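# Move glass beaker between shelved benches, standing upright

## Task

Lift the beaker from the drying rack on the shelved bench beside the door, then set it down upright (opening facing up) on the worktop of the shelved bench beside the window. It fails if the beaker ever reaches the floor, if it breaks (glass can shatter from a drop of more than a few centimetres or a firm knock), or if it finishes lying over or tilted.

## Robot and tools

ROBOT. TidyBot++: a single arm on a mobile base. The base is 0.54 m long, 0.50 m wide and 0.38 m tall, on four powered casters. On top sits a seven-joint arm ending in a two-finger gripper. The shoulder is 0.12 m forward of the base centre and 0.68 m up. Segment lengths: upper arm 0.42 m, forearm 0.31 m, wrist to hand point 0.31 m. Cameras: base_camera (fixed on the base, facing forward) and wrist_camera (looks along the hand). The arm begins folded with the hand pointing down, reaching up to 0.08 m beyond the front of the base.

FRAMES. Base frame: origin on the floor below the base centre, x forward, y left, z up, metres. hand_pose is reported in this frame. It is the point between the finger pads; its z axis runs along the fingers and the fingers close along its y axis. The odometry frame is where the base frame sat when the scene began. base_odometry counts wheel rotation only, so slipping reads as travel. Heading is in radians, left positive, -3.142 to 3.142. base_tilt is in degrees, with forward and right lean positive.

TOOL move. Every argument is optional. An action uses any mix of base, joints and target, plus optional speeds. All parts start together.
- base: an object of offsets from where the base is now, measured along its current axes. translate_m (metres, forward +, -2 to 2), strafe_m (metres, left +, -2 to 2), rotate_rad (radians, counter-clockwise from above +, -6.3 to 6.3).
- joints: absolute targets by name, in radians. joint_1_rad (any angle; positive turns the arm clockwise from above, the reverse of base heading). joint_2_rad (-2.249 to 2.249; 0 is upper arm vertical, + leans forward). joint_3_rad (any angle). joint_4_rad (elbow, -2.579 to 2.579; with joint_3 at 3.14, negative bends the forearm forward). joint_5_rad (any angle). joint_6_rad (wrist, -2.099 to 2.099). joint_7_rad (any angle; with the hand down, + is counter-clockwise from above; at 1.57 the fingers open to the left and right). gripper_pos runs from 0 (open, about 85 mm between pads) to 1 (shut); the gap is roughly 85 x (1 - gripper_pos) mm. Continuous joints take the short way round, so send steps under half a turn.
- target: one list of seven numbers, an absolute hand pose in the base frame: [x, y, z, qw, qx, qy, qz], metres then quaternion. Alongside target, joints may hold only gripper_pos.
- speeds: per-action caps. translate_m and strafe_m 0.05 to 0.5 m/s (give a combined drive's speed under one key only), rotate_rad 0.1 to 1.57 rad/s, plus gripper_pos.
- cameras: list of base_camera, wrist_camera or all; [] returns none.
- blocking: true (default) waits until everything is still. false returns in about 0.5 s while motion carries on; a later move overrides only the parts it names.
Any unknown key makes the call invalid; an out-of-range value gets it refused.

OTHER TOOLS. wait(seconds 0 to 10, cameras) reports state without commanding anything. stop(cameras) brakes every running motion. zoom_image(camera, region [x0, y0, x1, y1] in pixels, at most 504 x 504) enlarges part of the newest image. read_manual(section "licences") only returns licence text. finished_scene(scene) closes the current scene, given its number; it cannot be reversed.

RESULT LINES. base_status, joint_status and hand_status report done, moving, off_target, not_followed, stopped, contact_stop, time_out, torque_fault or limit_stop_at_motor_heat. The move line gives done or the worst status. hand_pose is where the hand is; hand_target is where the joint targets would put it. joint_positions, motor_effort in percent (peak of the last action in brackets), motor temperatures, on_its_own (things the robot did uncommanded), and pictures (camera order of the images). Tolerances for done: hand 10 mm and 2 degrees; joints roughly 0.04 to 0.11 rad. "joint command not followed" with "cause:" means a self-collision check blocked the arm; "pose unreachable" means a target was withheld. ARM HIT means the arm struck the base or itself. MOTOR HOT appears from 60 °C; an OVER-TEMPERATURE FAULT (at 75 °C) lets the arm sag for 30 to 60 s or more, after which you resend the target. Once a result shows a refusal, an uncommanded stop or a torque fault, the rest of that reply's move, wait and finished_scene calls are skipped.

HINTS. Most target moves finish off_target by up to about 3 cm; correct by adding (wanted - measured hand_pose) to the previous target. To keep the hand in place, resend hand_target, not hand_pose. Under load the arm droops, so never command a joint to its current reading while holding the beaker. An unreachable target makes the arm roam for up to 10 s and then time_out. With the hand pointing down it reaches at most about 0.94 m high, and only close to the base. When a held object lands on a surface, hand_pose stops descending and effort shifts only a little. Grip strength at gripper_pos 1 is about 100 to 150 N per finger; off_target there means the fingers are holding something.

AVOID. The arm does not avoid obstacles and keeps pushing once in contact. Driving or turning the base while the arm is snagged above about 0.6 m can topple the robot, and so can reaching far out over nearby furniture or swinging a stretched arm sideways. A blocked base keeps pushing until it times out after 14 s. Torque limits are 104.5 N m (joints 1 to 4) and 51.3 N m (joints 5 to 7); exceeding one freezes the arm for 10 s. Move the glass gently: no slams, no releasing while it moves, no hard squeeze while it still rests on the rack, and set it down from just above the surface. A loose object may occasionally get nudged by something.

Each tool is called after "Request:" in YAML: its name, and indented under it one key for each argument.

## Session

Request:
move:
  joints: {"joint_6_rad": 0.65}

Scene clock: 2.13 s.
Motor temperatures (°C): [32 31 26 31 32 38 40]
move: done
base_odometry: x=+0.000 y=+0.000 heading=+0.000
base_tilt: forward=+0.3 right=-0.1
base_status: not commanded
joint_positions: joint_1_rad=+0.031 joint_2_rad=-0.336 joint_3_rad=+3.151 joint_4_rad=-2.556 joint_5_rad=+0.002 joint_6_rad=+0.591 joint_7_rad=+1.574 gripper_pos=+0.000
joint_status: all done
motor_effort: joint_1_rad=-1(1) joint_2_rad=-6(7) joint_3_rad=+1(2) joint_4_rad=+14(15) joint_5_rad=+0(0) joint_6_rad=+9(10) joint_7_rad=+0(0)
hand_pose: x=+0.5412 y=-0.0157 z=+0.8711 quat_wxyz=(+0.014, +0.727, -0.013, +0.686) (m; base frame)
hand_target: x=+0.5418 y=-0.0158 z=+0.8896 quat_wxyz=(+0.014, +0.706, -0.013, +0.707) (m; base frame)
hand_status: not commanded
pictures: base_camera, wrist_camera
Images, in order (width x height): base_camera 644x364, wrist_camera 644x476.

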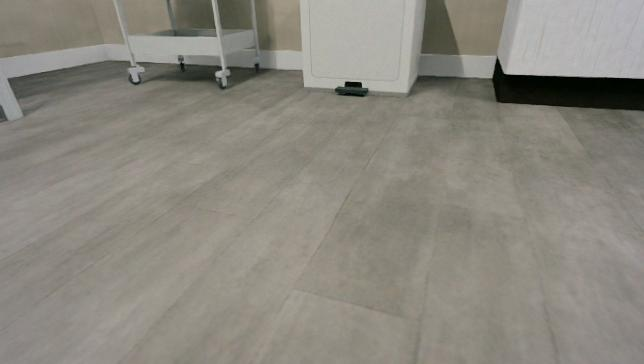

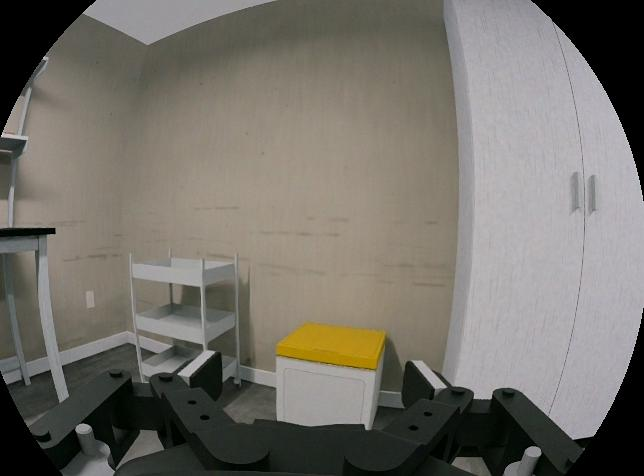

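Request:
move:
  base: {"rotate_rad": -1.2}
  cameras: ["wrist_camera", "base_camera"]

Scene clock: 49.10 s.
Motor temperatures (°C): [32 31 26 31 32 38 40]
move: done
base_odometry: x=+0.000 y=+0.000 heading=-1.199
base_tilt: forward=+0.3 right=-0.1
base_status: done
joint_positions: joint_1_rad=+0.031 joint_2_rad=-0.336 joint_3_rad=+3.151 joint_4_rad=-2.556 joint_5_rad=+0.002 joint_6_rad=+0.592 joint_7_rad=+1.574 gripper_pos=+0.000
joint_status: not commanded
motor_effort: joint_1_rad=-1(2) joint_2_rad=-6(7) joint_3_rad=+0(3) joint_4_rad=+14(15) joint_5_rad=+0(1) joint_6_rad=+9(10) joint_7_rad=+0(0)
hand_pose: x=+0.5412 y=-0.0158 z=+0.8714 quat_wxyz=(+0.014, +0.727, -0.013, +0.687) (m; base frame)
hand_target: x=+0.5418 y=-0.0158 z=+0.8896 quat_wxyz=(+0.014, +0.706, -0.013, +0.707) (m; base frame)
hand_status: not commanded
pictures: base_camera, wrist_camera
Images, in order (width x height): base_camera 644x364, wrist_camera 644x476.

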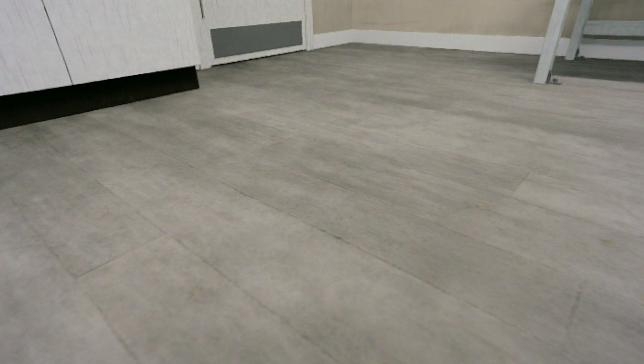

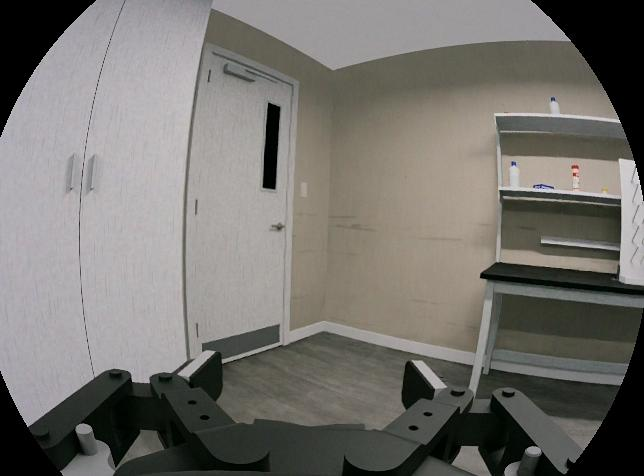

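Request:
move:
  base: {"rotate_rad": -0.85}
  cameras: ["wrist_camera", "base_camera"]

Request:
zoom_image:
  camera: "wrist_camera"
  region: [150, 60, 550, 360]

Scene clock: 59.47 s.
Motor temperatures (°C): [32 31 26 31 32 38 40]
move: done
base_odometry: x=+0.000 y=+0.000 heading=-2.048
base_tilt: forward=+0.4 right=-0.1
base_status: done
joint_positions: joint_1_rad=+0.031 joint_2_rad=-0.336 joint_3_rad=+3.151 joint_4_rad=-2.556 joint_5_rad=+0.002 joint_6_rad=+0.592 joint_7_rad=+1.574 gripper_pos=+0.000
joint_status: not commanded
motor_effort: joint_1_rad=-1(2) joint_2_rad=-6(7) joint_3_rad=+0(2) joint_4_rad=+14(15) joint_5_rad=+0(1) joint_6_rad=+9(10) joint_7_rad=+0(0)
hand_pose: x=+0.5412 y=-0.0158 z=+0.8714 quat_wxyz=(+0.014, +0.727, -0.013, +0.687) (m; base frame)
hand_target: x=+0.5418 y=-0.0158 z=+0.8896 quat_wxyz=(+0.014, +0.706, -0.013, +0.707) (m; base frame)
hand_status: not commanded
pictures: base_camera, wrist_camera
Images, in order (width x height): base_camera 644x364, wrist_camera 644x476.

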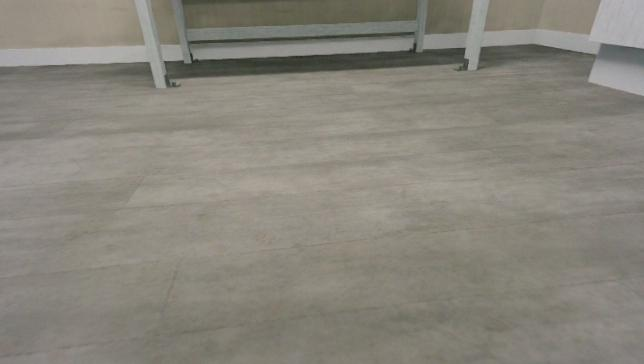

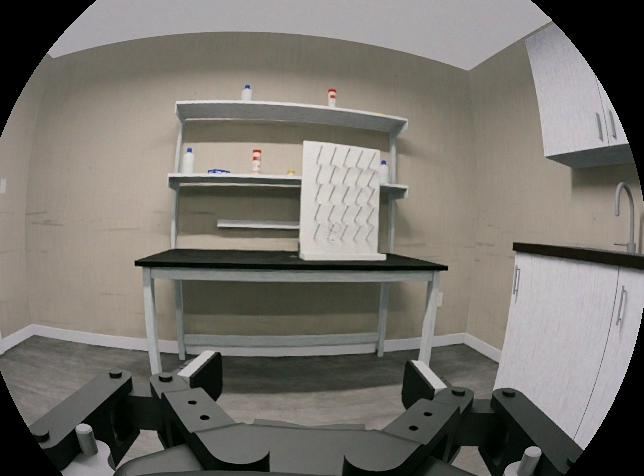

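Scaled by 1.260.

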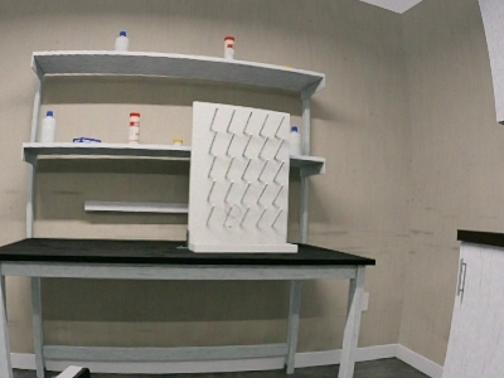

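Request:
zoom_image:
  camera: "wrist_camera"
  region: [285, 125, 405, 275]

Scaled by 3.360.

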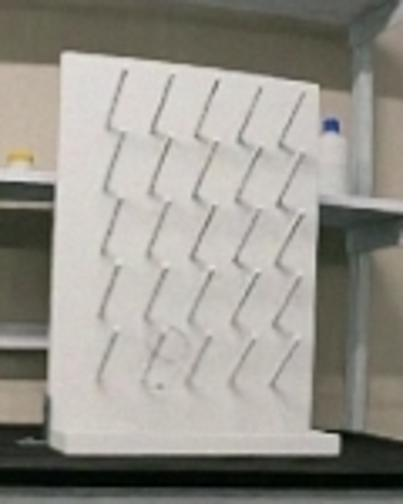

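Request:
move:
  base: {"translate_m": 0.82, "strafe_m": -0.42, "rotate_rad": 0.237}
  joints: {"joint_1_rad": 0, "joint_2_rad": -0.05, "joint_3_rad": 3.1416, "joint_4_rad": -1.795, "joint_5_rad": 0, "joint_6_rad": -0.349, "joint_7_rad": 1.571}
  cameras: ["wrist_camera", "base_camera"]

Scene clock: 269.60 s.
Motor temperatures (°C): [32 30 26 31 31 38 40]
move: done
base_odometry: x=-0.750 y=-0.536 heading=-1.810
base_tilt: forward=+0.4 right=-0.1
base_status: done
joint_positions: joint_1_rad=+0.015 joint_2_rad=-0.065 joint_3_rad=+3.151 joint_4_rad=-1.839 joint_5_rad=+0.002 joint_6_rad=-0.288 joint_7_rad=+1.574 gripper_pos=+0.000
joint_status: all done
motor_effort: joint_1_rad=+0(2) joint_2_rad=-15(18) joint_3_rad=+0(2) joint_4_rad=+17(17) joint_5_rad=+1(1) joint_6_rad=+8(11) joint_7_rad=+0(1)
hand_pose: x=+0.6740 y=-0.0126 z=+0.8911 quat_wxyz=(+0.008, +0.858, -0.009, +0.514) (m; base frame)
hand_target: x=+0.6772 y=+0.0013 z=+0.8920 quat_wxyz=(+0.000, +0.866, +0.000, +0.500) (m; base frame)
hand_status: not commanded
pictures: base_camera, wrist_camera
Images, in order (width x height): base_camera 644x364, wrist_camera 644x476.

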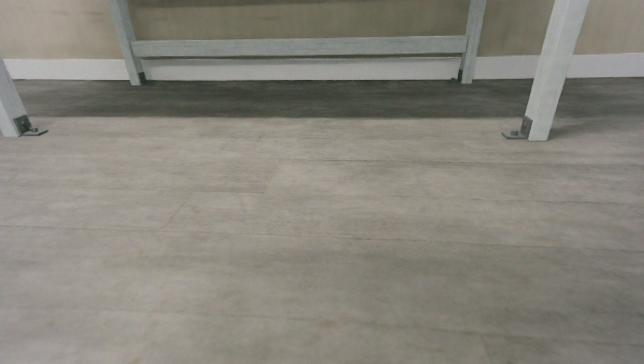

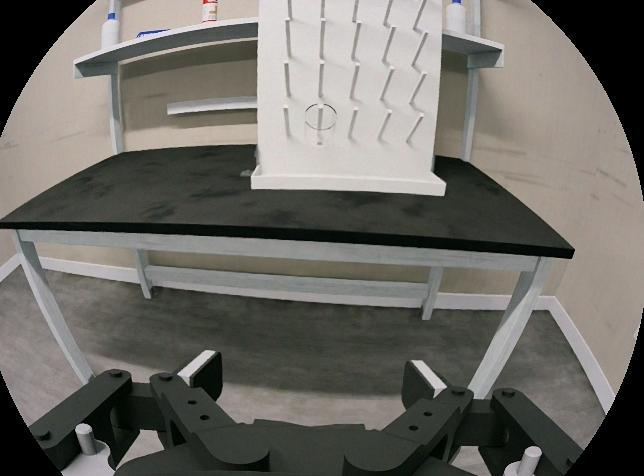

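Request:
zoom_image:
  camera: "wrist_camera"
  region: [245, 0, 455, 200]

Scaled by 2.400.

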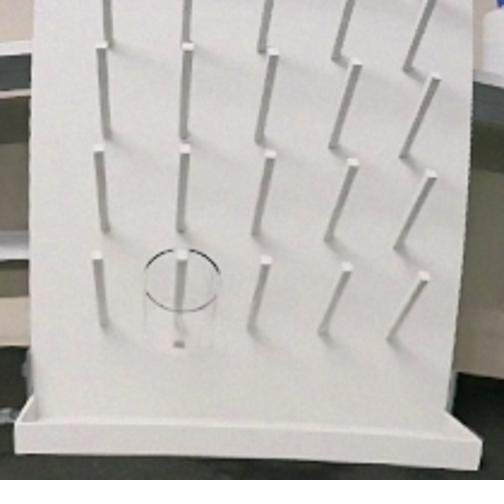

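Request:
move:
  cameras: ["wrist_camera", "base_camera"]

Request:
zoom_image:
  camera: "base_camera"
  region: [0, 50, 160, 170]

Request:
zoom_image:
  camera: "base_camera"
  region: [440, 50, 600, 170]

Scene clock: 386.93 s.
Motor temperatures (°C): [32 30 25 32 31 37 39]
base_odometry: x=-0.750 y=-0.536 heading=-1.810
base_tilt: forward=+0.4 right=-0.1
base_status: done
joint_positions: joint_1_rad=+0.015 joint_2_rad=-0.065 joint_3_rad=+3.151 joint_4_rad=-1.839 joint_5_rad=+0.002 joint_6_rad=-0.289 joint_7_rad=+1.574 gripper_pos=+0.000
joint_status: all done
motor_effort: joint_1_rad=+0(2) joint_2_rad=-15(18) joint_3_rad=+0(2) joint_4_rad=+17(17) joint_5_rad=+0(1) joint_6_rad=+8(11) joint_7_rad=+0(1)
hand_pose: x=+0.6739 y=-0.0125 z=+0.8910 quat_wxyz=(+0.008, +0.858, -0.009, +0.513) (m; base frame)
hand_target: x=+0.6772 y=+0.0013 z=+0.8920 quat_wxyz=(+0.000, +0.866, +0.000, +0.500) (m; base frame)
hand_status: not commanded
pictures: base_camera, wrist_camera
Images, in order (width x height): base_camera 644x364, wrist_camera 644x476.

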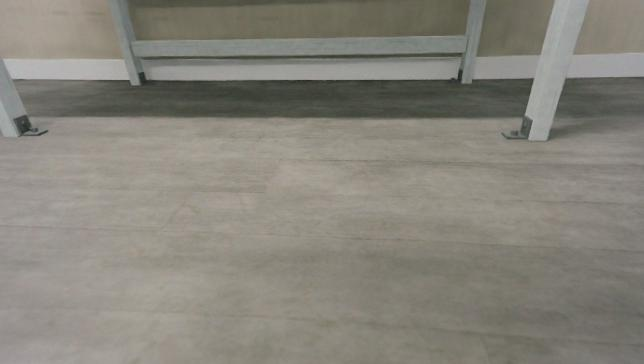

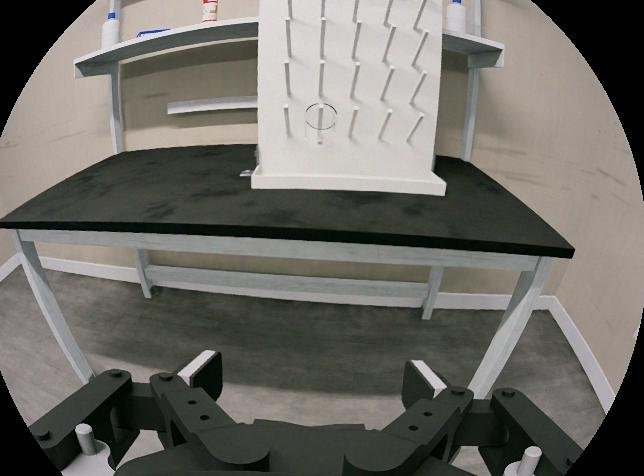

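Scaled by 3.150.

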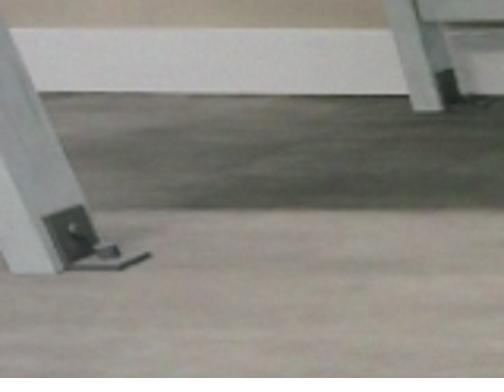

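Scaled by 3.150.

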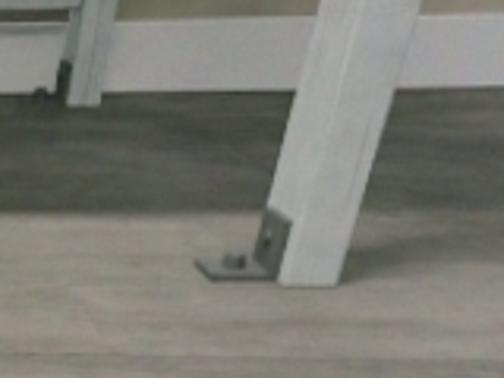

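Request:
zoom_image:
  camera: "wrist_camera"
  region: [275, 90, 365, 160]

Request:
zoom_image:
  camera: "wrist_camera"
  region: [365, 90, 455, 160]

Scaled by 5.600.

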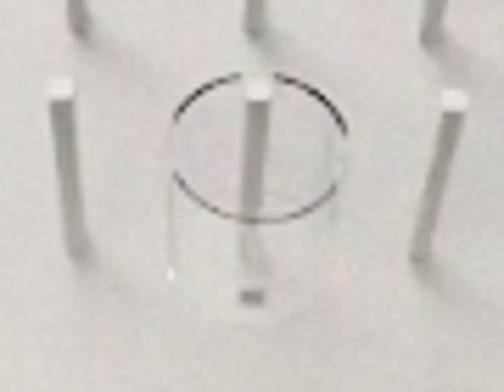

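Scaled by 5.600.

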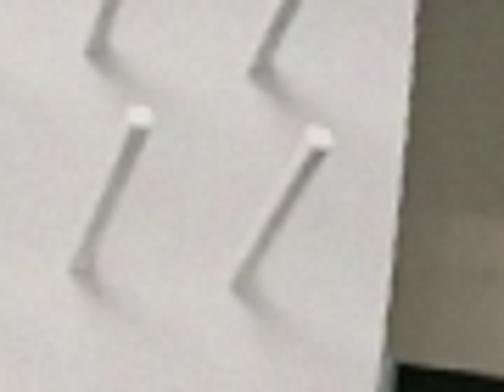

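Request:
move:
  base: {"translate_m": 0.3, "strafe_m": -0.013}
  joints: {"joint_1_rad": -0.02, "joint_2_rad": 0.06, "joint_4_rad": -2.12, "joint_6_rad": 0.45}
  cameras: ["wrist_camera", "base_camera"]

Request:
zoom_image:
  camera: "wrist_camera"
  region: [240, 120, 400, 280]

Scene clock: 577.00 s.
Motor temperatures (°C): [32 30 25 32 31 37 39]
move: done
base_odometry: x=-0.834 y=-0.824 heading=-1.811
base_tilt: forward=+0.4 right=-0.1
base_status: done
joint_positions: joint_1_rad=-0.002 joint_2_rad=+0.052 joint_3_rad=+3.151 joint_4_rad=-2.091 joint_5_rad=+0.002 joint_6_rad=+0.388 joint_7_rad=+1.574 gripper_pos=+0.000
joint_status: all done
motor_effort: joint_1_rad=-1(2) joint_2_rad=-17(21) joint_3_rad=+1(1) joint_4_rad=+15(18) joint_5_rad=+0(0) joint_6_rad=+9(10) joint_7_rad=+0(0)
hand_pose: x=+0.7112 y=-0.0025 z=+0.8744 quat_wxyz=(+0.004, +0.769, +0.000, +0.639) (m; base frame)
hand_target: x=+0.7092 y=+0.0131 z=+0.8726 quat_wxyz=(-0.006, +0.761, +0.008, +0.649) (m; base frame)
hand_status: not commanded
pictures: base_camera, wrist_camera
Images, in order (width x height): base_camera 644x364, wrist_camera 644x476.

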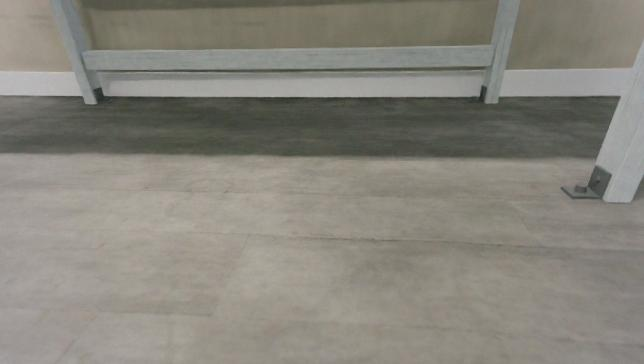

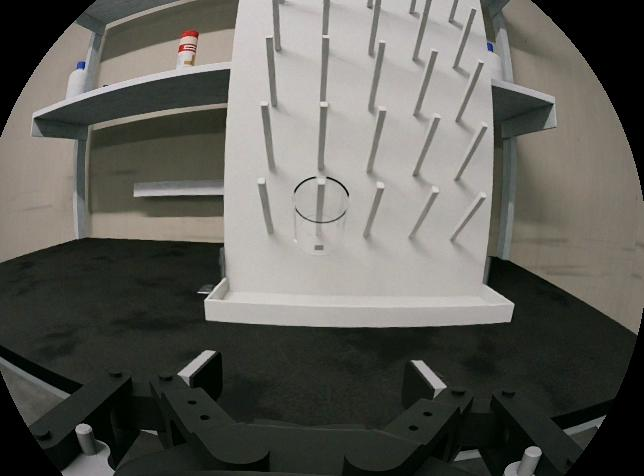

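Scaled by 3.150.

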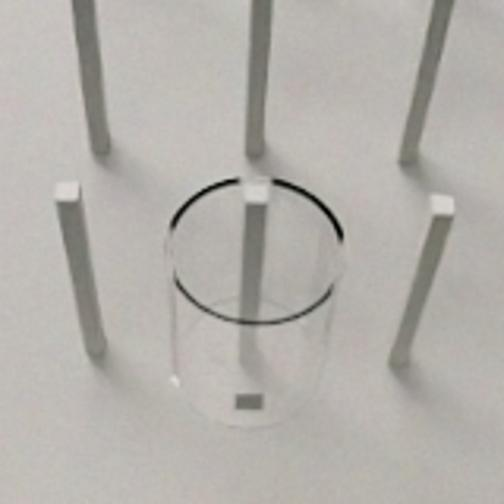

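Request:
move:
  base: {"translate_m": 0.16, "strafe_m": -0.005}
  joints: {"joint_2_rad": -0.01, "joint_4_rad": -1.983, "joint_6_rad": 0.206}
  cameras: ["wrist_camera"]

Request:
zoom_image:
  camera: "wrist_camera"
  region: [200, 120, 440, 360]

Scene clock: 641.90 s.
Motor temperatures (°C): [32 30 25 31 31 37 39]
move: done
base_odometry: x=-0.877 y=-0.978 heading=-1.811
base_tilt: forward=+0.4 right=-0.1
base_status: done
joint_positions: joint_1_rad=-0.003 joint_2_rad=+0.018 joint_3_rad=+3.151 joint_4_rad=-2.016 joint_5_rad=+0.002 joint_6_rad=+0.265 joint_7_rad=+1.574 gripper_pos=+0.000
joint_status: all done
motor_effort: joint_1_rad=-1(1) joint_2_rad=-19(20) joint_3_rad=+0(1) joint_4_rad=+16(17) joint_5_rad=+0(1) joint_6_rad=+9(10) joint_7_rad=+0(0)
hand_pose: x=+0.7131 y=-0.0019 z=+0.9002 quat_wxyz=(+0.003, +0.774, +0.000, +0.633) (m; base frame)
hand_target: x=+0.7092 y=+0.0131 z=+0.9188 quat_wxyz=(-0.006, +0.773, +0.008, +0.634) (m; base frame)
hand_status: not commanded
pictures: wrist_camera
Images, in order (width x height): wrist_camera 644x476.

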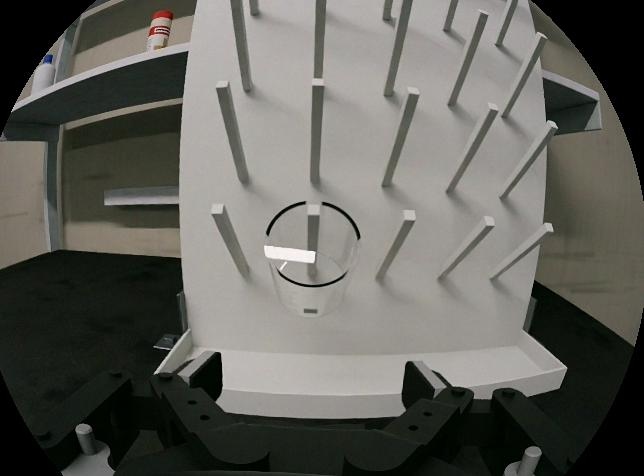

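Scaled by 2.100.

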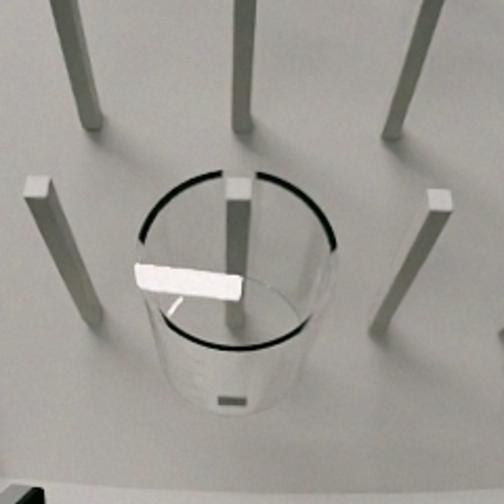

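Request:
move:
  base: {"translate_m": 0.065}
  joints: {"joint_4_rad": -1.953}
  speeds: {"translate_m": 0.15}
  cameras: ["wrist_camera"]

Request:
zoom_image:
  camera: "wrist_camera"
  region: [200, 150, 440, 390]

Scene clock: 682.83 s.
Motor temperatures (°C): [32 30 25 31 31 36 39]
move: done
base_odometry: x=-0.893 y=-1.042 heading=-1.812
base_tilt: forward=+0.4 right=-0.1
base_status: done
joint_positions: joint_1_rad=-0.004 joint_2_rad=+0.013 joint_3_rad=+3.151 joint_4_rad=-1.993 joint_5_rad=+0.002 joint_6_rad=+0.263 joint_7_rad=+1.574 gripper_pos=+0.000
joint_status: all done
motor_effort: joint_1_rad=+0(2) joint_2_rad=-19(20) joint_3_rad=+0(1) joint_4_rad=+16(18) joint_5_rad=+0(0) joint_6_rad=+9(10) joint_7_rad=+0(0)
hand_pose: x=+0.7164 y=-0.0016 z=+0.9166 quat_wxyz=(+0.003, +0.765, +0.000, +0.644) (m; base frame)
hand_target: x=+0.7145 y=+0.0133 z=+0.9367 quat_wxyz=(-0.006, +0.763, +0.008, +0.646) (m; base frame)
hand_status: not commanded
pictures: wrist_camera
Images, in order (width x height): wrist_camera 644x476.

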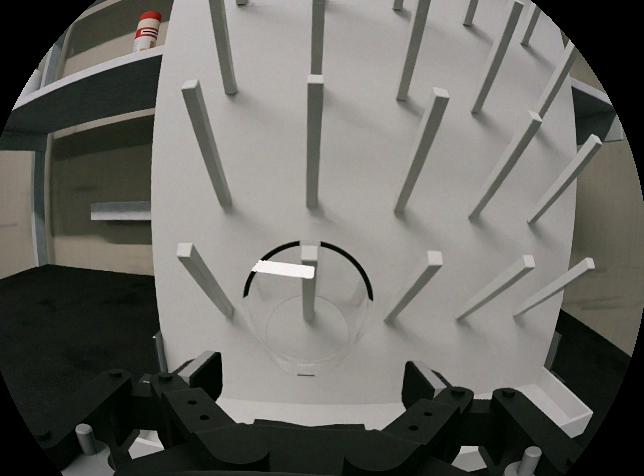

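Scaled by 2.100.

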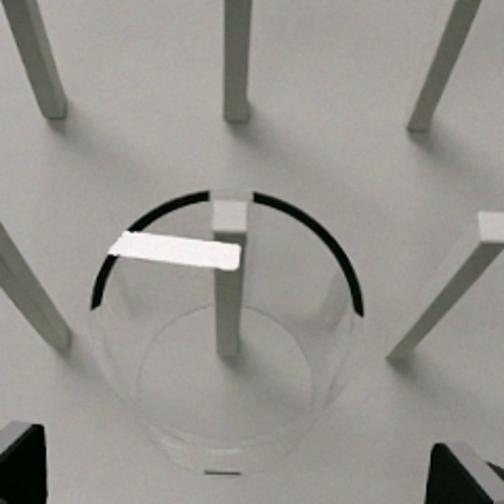

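Request:
move:
  base: {"translate_m": 0.053, "strafe_m": 0.003}
  joints: {"joint_4_rad": -1.941}
  speeds: {"translate_m": 0.08}
  cameras: ["wrist_camera"]

Request:
zoom_image:
  camera: "wrist_camera"
  region: [180, 200, 440, 440]

Scene clock: 721.27 s.
Motor temperatures (°C): [32 30 25 31 31 36 39]
move: done
base_odometry: x=-0.903 y=-1.094 heading=-1.812
base_tilt: forward=+0.4 right=-0.1
base_status: done
joint_positions: joint_1_rad=-0.004 joint_2_rad=+0.011 joint_3_rad=+3.151 joint_4_rad=-1.984 joint_5_rad=+0.002 joint_6_rad=+0.263 joint_7_rad=+1.574 gripper_pos=+0.000
joint_status: all done
motor_effort: joint_1_rad=+0(1) joint_2_rad=-18(20) joint_3_rad=+0(1) joint_4_rad=+16(17) joint_5_rad=+1(1) joint_6_rad=+10(10) joint_7_rad=+0(0)
hand_pose: x=+0.7175 y=-0.0014 z=+0.9236 quat_wxyz=(+0.003, +0.762, +0.000, +0.648) (m; base frame)
hand_target: x=+0.7164 y=+0.0133 z=+0.9439 quat_wxyz=(-0.006, +0.759, +0.008, +0.651) (m; base frame)
hand_status: not commanded
pictures: wrist_camera
Images, in order (width x height): wrist_camera 644x476.

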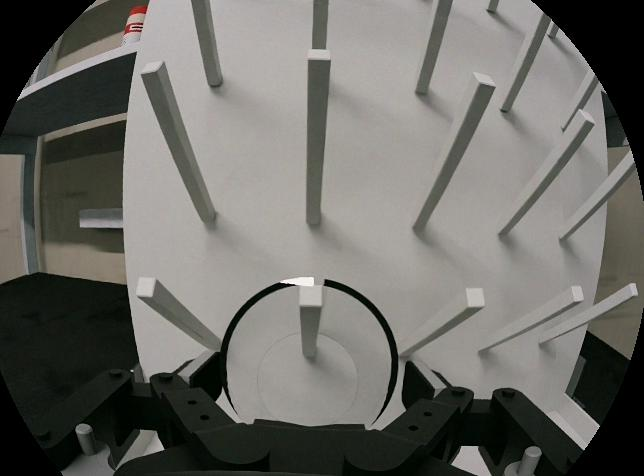

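Scaled by 1.938.

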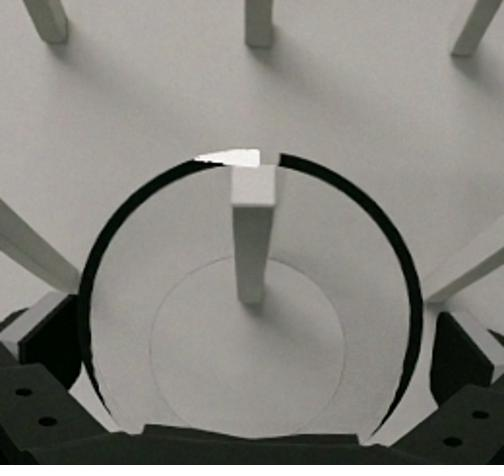

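Request:
move:
  joints: {"gripper_pos": 0.24}
  cameras: []

Request:
move:
  joints: {"gripper_pos": 0.4}
  cameras: ["wrist_camera"]

Scene clock: 747.40 s.
Motor temperatures (°C): [32 30 25 31 31 36 39]
move: done
base_odometry: x=-0.903 y=-1.094 heading=-1.812
base_tilt: forward=+0.3 right=-0.1
base_status: not commanded
joint_positions: joint_1_rad=-0.004 joint_2_rad=+0.010 joint_3_rad=+3.151 joint_4_rad=-1.984 joint_5_rad=+0.002 joint_6_rad=+0.263 joint_7_rad=+1.574 gripper_pos=+0.223
joint_status: all done
motor_effort: joint_1_rad=+0(1) joint_2_rad=-17(18) joint_3_rad=+0(1) joint_4_rad=+16(17) joint_5_rad=+0(1) joint_6_rad=+9(10) joint_7_rad=+0(0)
hand_pose: x=+0.7173 y=-0.0013 z=+0.9242 quat_wxyz=(+0.003, +0.761, +0.000, +0.648) (m; base frame)
hand_target: x=+0.7164 y=+0.0133 z=+0.9439 quat_wxyz=(-0.006, +0.759, +0.008, +0.651) (m; base frame)
hand_status: not commanded
pictures: none
No camera images: "cameras" was empty.

Scene clock: 748.00 s.
Motor temperatures (°C): [32 30 25 31 31 36 39]
move: off_target
base_odometry: x=-0.903 y=-1.094 heading=-1.812
base_tilt: forward=+0.4 right=-0.1
base_status: not commanded
joint_positions: joint_1_rad=-0.004 joint_2_rad=+0.009 joint_3_rad=+3.151 joint_4_rad=-1.984 joint_5_rad=+0.002 joint_6_rad=+0.263 joint_7_rad=+1.574 gripper_pos=+0.231
joint_status: gripper_pos off_target (ended at +0.231, target +0.400)
motor_effort: joint_1_rad=+0(1) joint_2_rad=-17(18) joint_3_rad=+0(2) joint_4_rad=+17(17) joint_5_rad=+0(1) joint_6_rad=+9(10) joint_7_rad=+0(0)
hand_pose: x=+0.7172 y=-0.0013 z=+0.9243 quat_wxyz=(+0.003, +0.761, +0.000, +0.649) (m; base frame)
hand_target: x=+0.7164 y=+0.0133 z=+0.9439 quat_wxyz=(-0.006, +0.759, +0.008, +0.651) (m; base frame)
hand_status: not commanded
pictures: wrist_camera
Images, in order (width x height): wrist_camera 644x476.

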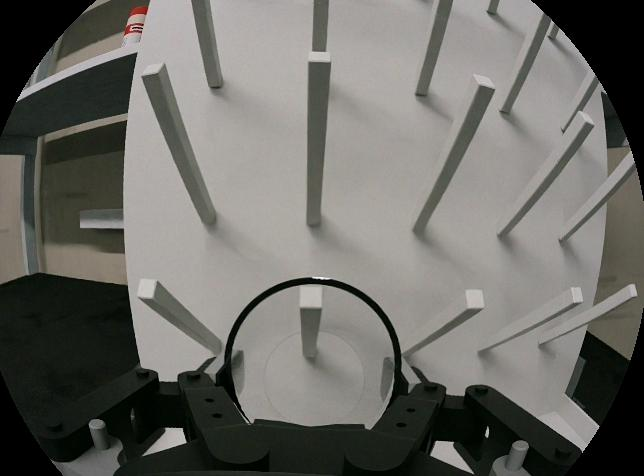

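Request:
move:
  joints: {"joint_4_rad": -1.918}
  cameras: []

Request:
move:
  base: {"translate_m": -0.045}
  joints: {"joint_2_rad": -0.047, "joint_4_rad": -1.83, "joint_6_rad": 0.081}
  cameras: ["wrist_camera"]

Scene clock: 781.80 s.
Motor temperatures (°C): [32 30 25 31 30 36 39]
move: done
base_odometry: x=-0.903 y=-1.094 heading=-1.812
base_tilt: forward=+0.4 right=-0.1
base_status: not commanded
joint_positions: joint_1_rad=-0.004 joint_2_rad=+0.009 joint_3_rad=+3.151 joint_4_rad=-1.967 joint_5_rad=+0.002 joint_6_rad=+0.258 joint_7_rad=+1.574 gripper_pos=+0.231
joint_status: all done
motor_effort: joint_1_rad=+0(1) joint_2_rad=-19(20) joint_3_rad=+0(1) joint_4_rad=+17(19) joint_5_rad=+0(1) joint_6_rad=+10(11) joint_7_rad=+0(0)
hand_pose: x=+0.7198 y=-0.0013 z=+0.9327 quat_wxyz=(+0.003, +0.757, +0.000, +0.653) (m; base frame)
hand_target: x=+0.7199 y=+0.0134 z=+0.9578 quat_wxyz=(-0.007, +0.752, +0.008, +0.659) (m; base frame)
hand_status: not commanded
pictures: none
No camera images: "cameras" was empty.

Scene clock: 783.00 s.
Motor temperatures (°C): [32 30 25 31 30 36 39]
move: done
base_odometry: x=-0.892 y=-1.051 heading=-1.812
base_tilt: forward=+0.4 right=-0.1
base_status: done
joint_positions: joint_1_rad=-0.006 joint_2_rad=-0.029 joint_3_rad=+3.151 joint_4_rad=-1.880 joint_5_rad=+0.002 joint_6_rad=+0.136 joint_7_rad=+1.574 gripper_pos=+0.231
joint_status: all done
motor_effort: joint_1_rad=+0(2) joint_2_rad=-18(22) joint_3_rad=+0(1) joint_4_rad=+18(19) joint_5_rad=+0(1) joint_6_rad=+10(11) joint_7_rad=+0(0)
hand_pose: x=+0.7172 y=-0.0003 z=+0.9703 quat_wxyz=(+0.002, +0.756, +0.001, +0.654) (m; base frame)
hand_target: x=+0.7150 y=+0.0133 z=+0.9952 quat_wxyz=(-0.007, +0.752, +0.008, +0.659) (m; base frame)
hand_status: not commanded
pictures: wrist_camera
Images, in order (width x height): wrist_camera 644x476.

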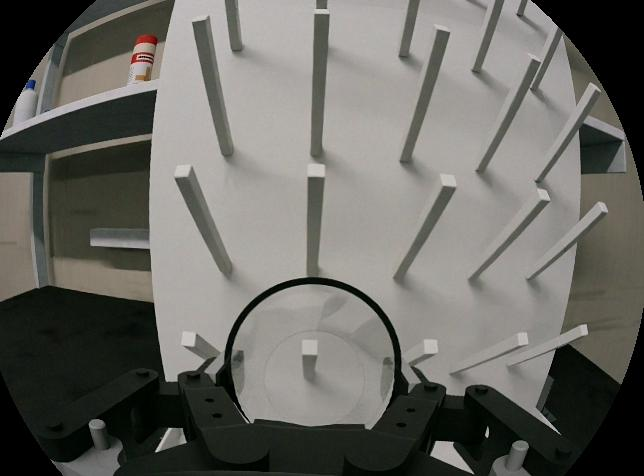

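Request:
move:
  base: {"translate_m": -0.06}
  joints: {"joint_2_rad": -0.093, "joint_4_rad": -1.722, "joint_6_rad": -0.073}
  cameras: ["wrist_camera"]

Scene clock: 803.77 s.
Motor temperatures (°C): [32 30 25 32 30 36 39]
move: done
base_odometry: x=-0.877 y=-0.992 heading=-1.812
base_tilt: forward=+0.4 right=-0.1
base_status: done
joint_positions: joint_1_rad=-0.007 joint_2_rad=-0.078 joint_3_rad=+3.151 joint_4_rad=-1.774 joint_5_rad=+0.002 joint_6_rad=-0.017 joint_7_rad=+1.574 gripper_pos=+0.231
joint_status: all done
motor_effort: joint_1_rad=-1(1) joint_2_rad=-17(22) joint_3_rad=+0(1) joint_4_rad=+18(19) joint_5_rad=+0(0) joint_6_rad=+10(11) joint_7_rad=+0(0)
hand_pose: x=+0.7066 y=-0.0001 z=+1.0179 quat_wxyz=(+0.002, +0.756, +0.001, +0.655) (m; base frame)
hand_target: x=+0.7022 y=+0.0130 z=+1.0417 quat_wxyz=(-0.007, +0.752, +0.008, +0.659) (m; base frame)
hand_status: not commanded
pictures: wrist_camera
Images, in order (width x height): wrist_camera 644x476.

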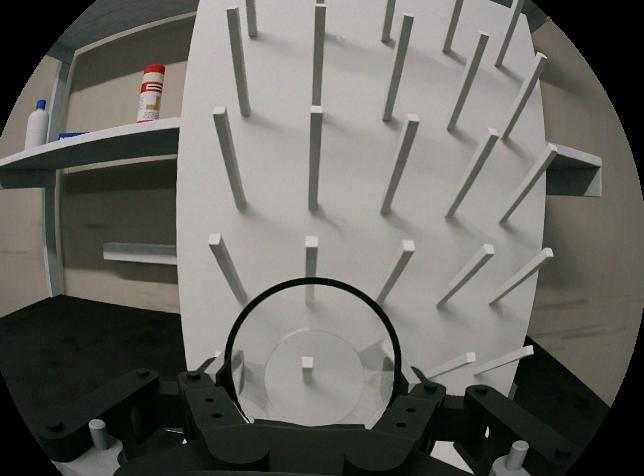

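Request:
move:
  base: {"translate_m": -0.1, "strafe_m": 0.3}
  cameras: ["wrist_camera", "base_camera"]

Scene clock: 813.33 s.
Motor temperatures (°C): [32 30 25 32 30 36 39]
move: done
base_odometry: x=-0.562 y=-0.966 heading=-1.812
base_tilt: forward=+0.3 right=-0.1
base_status: done
joint_positions: joint_1_rad=-0.015 joint_2_rad=-0.078 joint_3_rad=+3.149 joint_4_rad=-1.773 joint_5_rad=+0.002 joint_6_rad=-0.019 joint_7_rad=+1.574 gripper_pos=+0.231
joint_status: not commanded
motor_effort: joint_1_rad=-1(3) joint_2_rad=-18(19) joint_3_rad=+0(3) joint_4_rad=+18(19) joint_5_rad=+0(1) joint_6_rad=+10(11) joint_7_rad=+0(0)
hand_pose: x=+0.7065 y=+0.0054 z=+1.0176 quat_wxyz=(-0.001, +0.756, +0.005, +0.655) (m; base frame)
hand_target: x=+0.7022 y=+0.0130 z=+1.0417 quat_wxyz=(-0.007, +0.752, +0.008, +0.659) (m; base frame)
hand_status: not commanded
pictures: base_camera, wrist_camera
Images, in order (width x height): base_camera 644x364, wrist_camera 644x476.

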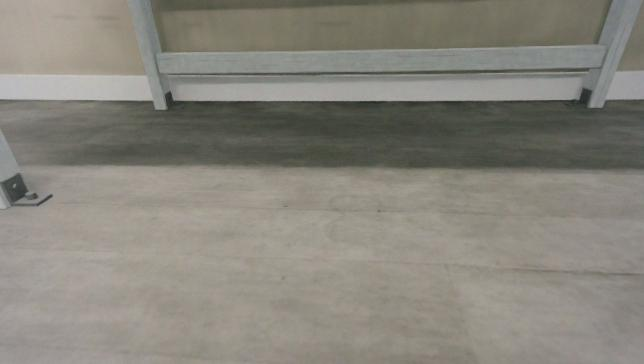

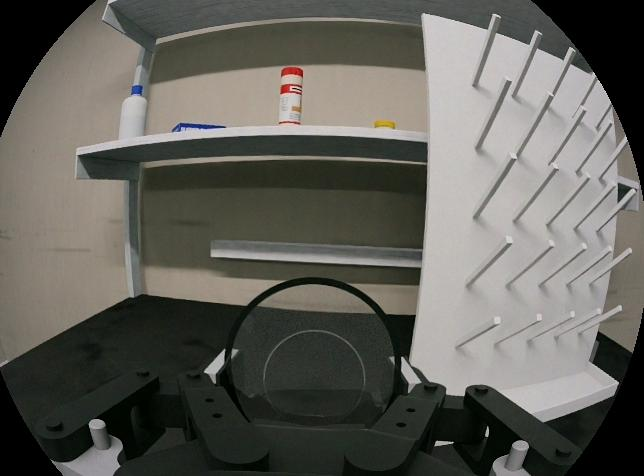

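Request:
move:
  base: {"translate_m": 0.08}
  joints: {"joint_2_rad": 0.25, "joint_4_rad": -1.10, "joint_6_rad": -1.26}
  cameras: ["wrist_camera", "base_camera"]

Scene clock: 872.70 s.
Motor temperatures (°C): [32 30 25 32 30 36 39]
move: done
base_odometry: x=-0.581 y=-1.044 heading=-1.811
base_tilt: forward=+0.4 right=-0.1
base_status: done
joint_positions: joint_1_rad=-0.015 joint_2_rad=+0.228 joint_3_rad=+3.149 joint_4_rad=-1.151 joint_5_rad=+0.002 joint_6_rad=-1.204 joint_7_rad=+1.574 gripper_pos=+0.231
joint_status: all done
motor_effort: joint_1_rad=+0(1) joint_2_rad=-25(26) joint_3_rad=+0(1) joint_4_rad=+16(20) joint_5_rad=+0(1) joint_6_rad=+6(11) joint_7_rad=+0(0)
hand_pose: x=+0.6879 y=+0.0053 z=+0.8874 quat_wxyz=(+0.001, +0.961, +0.005, +0.276) (m; base frame)
hand_target: x=+0.6875 y=+0.0127 z=+0.8900 quat_wxyz=(-0.003, +0.965, +0.010, +0.263) (m; base frame)
hand_status: not commanded
pictures: base_camera, wrist_camera
Images, in order (width x height): base_camera 644x364, wrist_camera 644x476.

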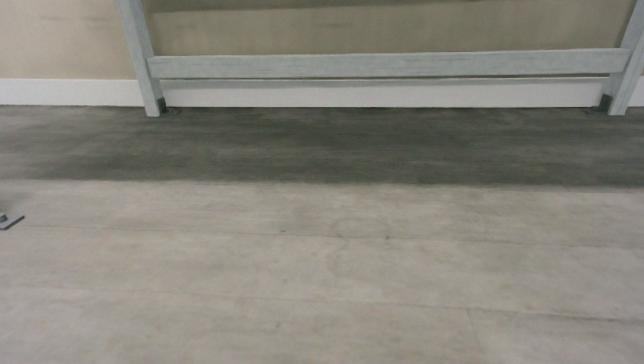

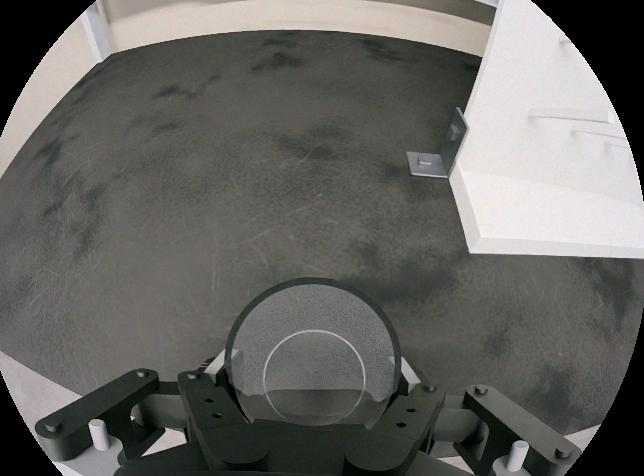

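Request:
zoom_image:
  camera: "wrist_camera"
  region: [0, 320, 220, 476]

Request:
zoom_image:
  camera: "wrist_camera"
  region: [200, 260, 430, 440]

Scaled by 2.291.

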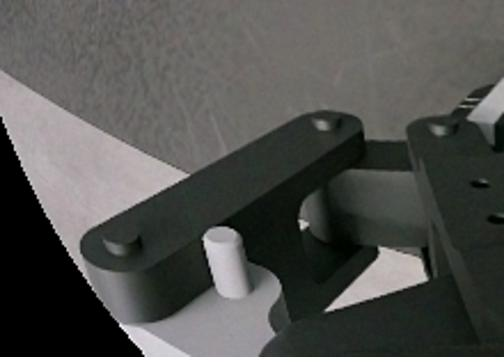

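Scaled by 2.191.

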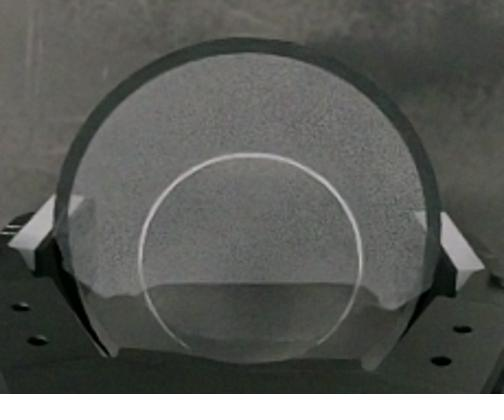

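Request:
zoom_image:
  camera: "wrist_camera"
  region: [424, 320, 644, 476]

Scaled by 2.291.

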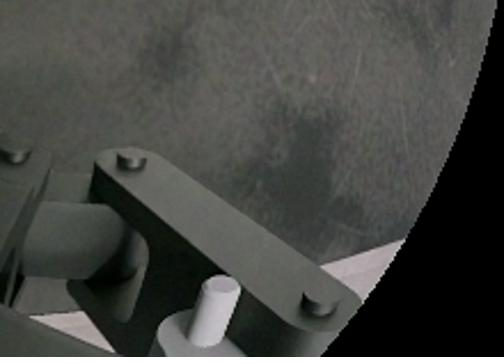

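Request:
move:
  base: {"translate_m": 0.03}
  joints: {"joint_4_rad": -1.30, "joint_6_rad": -1.05}
  cameras: ["wrist_camera"]

Scene clock: 936.70 s.
Motor temperatures (°C): [32 30 25 32 30 36 39]
move: done
base_odometry: x=-0.588 y=-1.074 heading=-1.811
base_tilt: forward=+0.4 right=-0.1
base_status: done
joint_positions: joint_1_rad=-0.015 joint_2_rad=+0.238 joint_3_rad=+3.149 joint_4_rad=-1.271 joint_5_rad=+0.002 joint_6_rad=-1.102 joint_7_rad=+1.574 gripper_pos=+0.231
joint_status: all done
motor_effort: joint_1_rad=-1(2) joint_2_rad=-23(27) joint_3_rad=-1(2) joint_4_rad=+14(16) joint_5_rad=+0(1) joint_6_rad=+4(7) joint_7_rad=+0(0)
hand_pose: x=+0.6894 y=+0.0053 z=+0.8417 quat_wxyz=(+0.001, +0.965, +0.006, +0.262) (m; base frame)
hand_target: x=+0.6977 y=+0.0129 z=+0.8293 quat_wxyz=(-0.003, +0.964, +0.010, +0.267) (m; base frame)
hand_status: not commanded
pictures: wrist_camera
Images, in order (width x height): wrist_camera 644x476.

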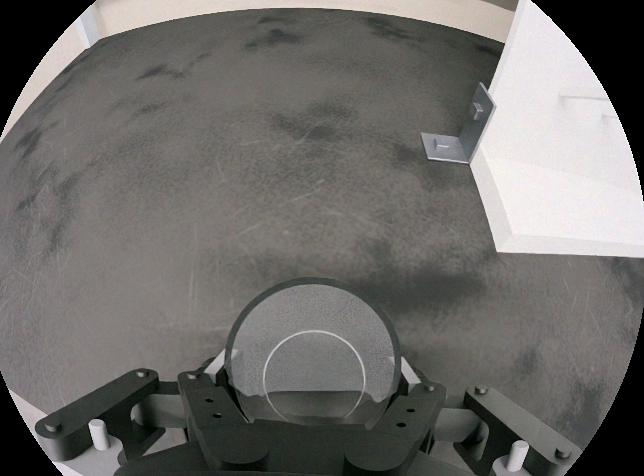

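Request:
move:
  joints: {"joint_4_rad": -1.34, "joint_6_rad": -1.015}
  cameras: []

Request:
move:
  joints: {"joint_4_rad": -1.365, "joint_6_rad": -0.995}
  cameras: ["wrist_camera"]

Scene clock: 952.23 s.
Motor temperatures (°C): [32 30 25 32 30 36 39]
move: done
base_odometry: x=-0.588 y=-1.074 heading=-1.811
base_tilt: forward=+0.4 right=-0.1
base_status: not commanded
joint_positions: joint_1_rad=-0.015 joint_2_rad=+0.235 joint_3_rad=+3.149 joint_4_rad=-1.289 joint_5_rad=+0.002 joint_6_rad=-1.056 joint_7_rad=+1.574 gripper_pos=+0.231
joint_status: all done
motor_effort: joint_1_rad=-1(1) joint_2_rad=-19(23) joint_3_rad=+0(1) joint_4_rad=+12(15) joint_5_rad=+0(1) joint_6_rad=+3(5) joint_7_rad=+0(0)
hand_pose: x=+0.6969 y=+0.0054 z=+0.8423 quat_wxyz=(+0.001, +0.961, +0.006, +0.277) (m; base frame)
hand_target: x=+0.6964 y=+0.0129 z=+0.8159 quat_wxyz=(-0.003, +0.964, +0.010, +0.265) (m; base frame)
hand_status: not commanded
pictures: none
No camera images: "cameras" was empty.

Scene clock: 952.83 s.
Motor temperatures (°C): [32 30 25 31 30 36 39]
move: done
base_odometry: x=-0.588 y=-1.074 heading=-1.811
base_tilt: forward=+0.4 right=-0.1
base_status: not commanded
joint_positions: joint_1_rad=-0.015 joint_2_rad=+0.229 joint_3_rad=+3.149 joint_4_rad=-1.304 joint_5_rad=+0.002 joint_6_rad=-1.031 joint_7_rad=+1.574 gripper_pos=+0.231
joint_status: all done
motor_effort: joint_1_rad=+0(1) joint_2_rad=-17(20) joint_3_rad=+0(1) joint_4_rad=+10(12) joint_5_rad=+0(1) joint_6_rad=+3(4) joint_7_rad=+0(0)
hand_pose: x=+0.6988 y=+0.0054 z=+0.8425 quat_wxyz=(+0.001, +0.959, +0.006, +0.285) (m; base frame)
hand_target: x=+0.6948 y=+0.0129 z=+0.8073 quat_wxyz=(-0.003, +0.965, +0.010, +0.263) (m; base frame)
hand_status: not commanded
pictures: wrist_camera
Images, in order (width x height): wrist_camera 644x476.

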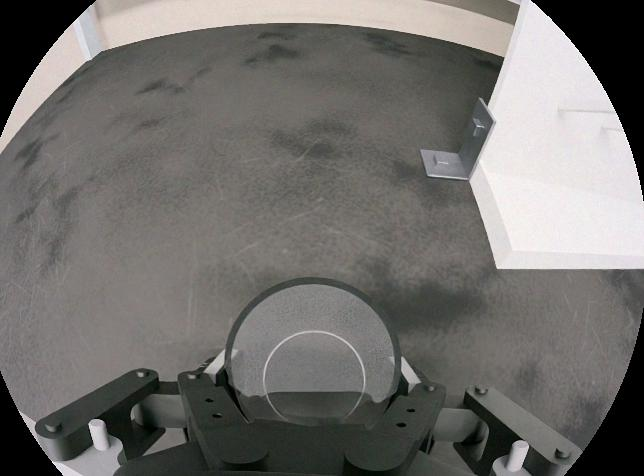

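Request:
move:
  joints: {"joint_2_rad": 0.243, "joint_4_rad": -1.325}
  cameras: []

Scene clock: 970.17 s.
Motor temperatures (°C): [32 30 25 31 30 36 39]
move: done
base_odometry: x=-0.588 y=-1.074 heading=-1.811
base_tilt: forward=+0.3 right=-0.1
base_status: not commanded
joint_positions: joint_1_rad=-0.015 joint_2_rad=+0.229 joint_3_rad=+3.149 joint_4_rad=-1.304 joint_5_rad=+0.002 joint_6_rad=-1.031 joint_7_rad=+1.574 gripper_pos=+0.231
joint_status: all done
motor_effort: joint_1_rad=+0(1) joint_2_rad=-18(19) joint_3_rad=+0(1) joint_4_rad=+11(12) joint_5_rad=+0(1) joint_6_rad=+3(4) joint_7_rad=+0(0)
hand_pose: x=+0.6988 y=+0.0054 z=+0.8427 quat_wxyz=(+0.001, +0.959, +0.006, +0.285) (m; base frame)
hand_target: x=+0.7047 y=+0.0131 z=+0.8305 quat_wxyz=(-0.003, +0.958, +0.010, +0.285) (m; base frame)
hand_status: not commanded
pictures: none
No camera images: "cameras" was empty.

Request:
zoom_image:
  camera: "wrist_camera"
  region: [200, 260, 430, 440]

Scaled by 2.191.

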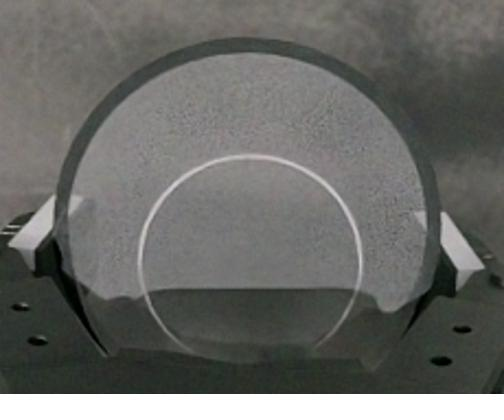

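Request:
move:
  joints: {"joint_2_rad": 0.32, "joint_4_rad": -1.108, "joint_6_rad": -1.261}
  cameras: ["wrist_camera"]

Request:
zoom_image:
  camera: "wrist_camera"
  region: [200, 260, 430, 440]

Scene clock: 1047.73 s.
Motor temperatures (°C): [32 30 25 31 30 36 39]
move: done
base_odometry: x=-0.588 y=-1.074 heading=-1.811
base_tilt: forward=+0.4 right=-0.1
base_status: not commanded
joint_positions: joint_1_rad=-0.015 joint_2_rad=+0.300 joint_3_rad=+3.149 joint_4_rad=-1.159 joint_5_rad=+0.002 joint_6_rad=-1.207 joint_7_rad=+1.574 gripper_pos=+0.231
joint_status: all done
motor_effort: joint_1_rad=+0(1) joint_2_rad=-28(28) joint_3_rad=-1(1) joint_4_rad=+16(16) joint_5_rad=+0(1) joint_6_rad=+5(5) joint_7_rad=+0(0)
hand_pose: x=+0.6986 y=+0.0055 z=+0.8420 quat_wxyz=(+0.002, +0.972, +0.006, +0.236) (m; base frame)
hand_target: x=+0.6985 y=+0.0129 z=+0.8460 quat_wxyz=(-0.002, +0.974, +0.010, +0.224) (m; base frame)
hand_status: not commanded
pictures: wrist_camera
Images, in order (width x height): wrist_camera 644x476.

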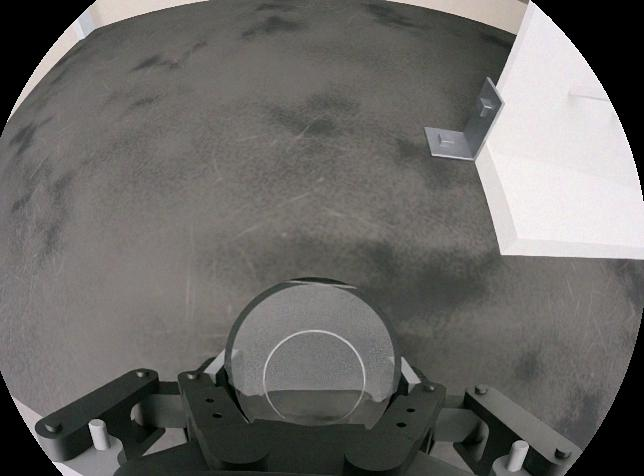

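Scaled by 2.191.

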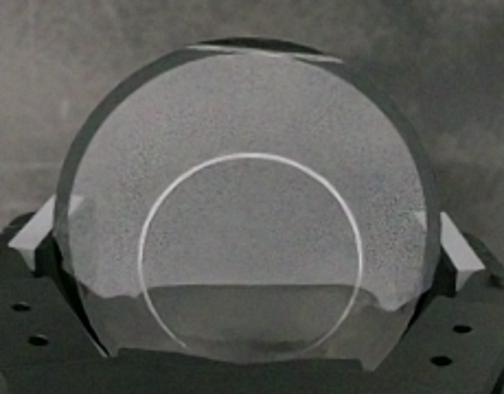

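Request:
move:
  joints: {"joint_4_rad": -1.185, "joint_6_rad": -1.135}
  cameras: []

Request:
move:
  joints: {"joint_4_rad": -1.205, "joint_6_rad": -1.12}
  cameras: []

Scene clock: 1057.57 s.
Motor temperatures (°C): [32 30 25 31 30 36 39]
move: done
base_odometry: x=-0.588 y=-1.074 heading=-1.811
base_tilt: forward=+0.4 right=-0.1
base_status: not commanded
joint_positions: joint_1_rad=-0.015 joint_2_rad=+0.301 joint_3_rad=+3.149 joint_4_rad=-1.172 joint_5_rad=+0.002 joint_6_rad=-1.167 joint_7_rad=+1.574 gripper_pos=+0.231
joint_status: all done
motor_effort: joint_1_rad=-1(1) joint_2_rad=-27(28) joint_3_rad=+0(1) joint_4_rad=+16(17) joint_5_rad=+0(1) joint_6_rad=+5(6) joint_7_rad=+0(0)
hand_pose: x=+0.7062 y=+0.0055 z=+0.8414 quat_wxyz=(+0.002, +0.969, +0.006, +0.248) (m; base frame)
hand_target: x=+0.7146 y=+0.0133 z=+0.8289 quat_wxyz=(-0.002, +0.969, +0.010, +0.248) (m; base frame)
hand_status: not commanded
pictures: none
No camera images: "cameras" was empty.

Scene clock: 1058.13 s.
Motor temperatures (°C): [32 30 25 31 30 36 39]
move: done
base_odometry: x=-0.588 y=-1.074 heading=-1.811
base_tilt: forward=+0.4 right=-0.1
base_status: not commanded
joint_positions: joint_1_rad=-0.015 joint_2_rad=+0.301 joint_3_rad=+3.149 joint_4_rad=-1.175 joint_5_rad=+0.002 joint_6_rad=-1.159 joint_7_rad=+1.574 gripper_pos=+0.231
joint_status: all done
motor_effort: joint_1_rad=+0(1) joint_2_rad=-24(28) joint_3_rad=-1(1) joint_4_rad=+14(17) joint_5_rad=+0(1) joint_6_rad=+4(6) joint_7_rad=+0(0)
hand_pose: x=+0.7078 y=+0.0056 z=+0.8413 quat_wxyz=(+0.002, +0.968, +0.006, +0.251) (m; base frame)
hand_target: x=+0.7136 y=+0.0132 z=+0.8219 quat_wxyz=(-0.002, +0.969, +0.010, +0.246) (m; base frame)
hand_status: not commanded
pictures: none
No camera images: "cameras" was empty.


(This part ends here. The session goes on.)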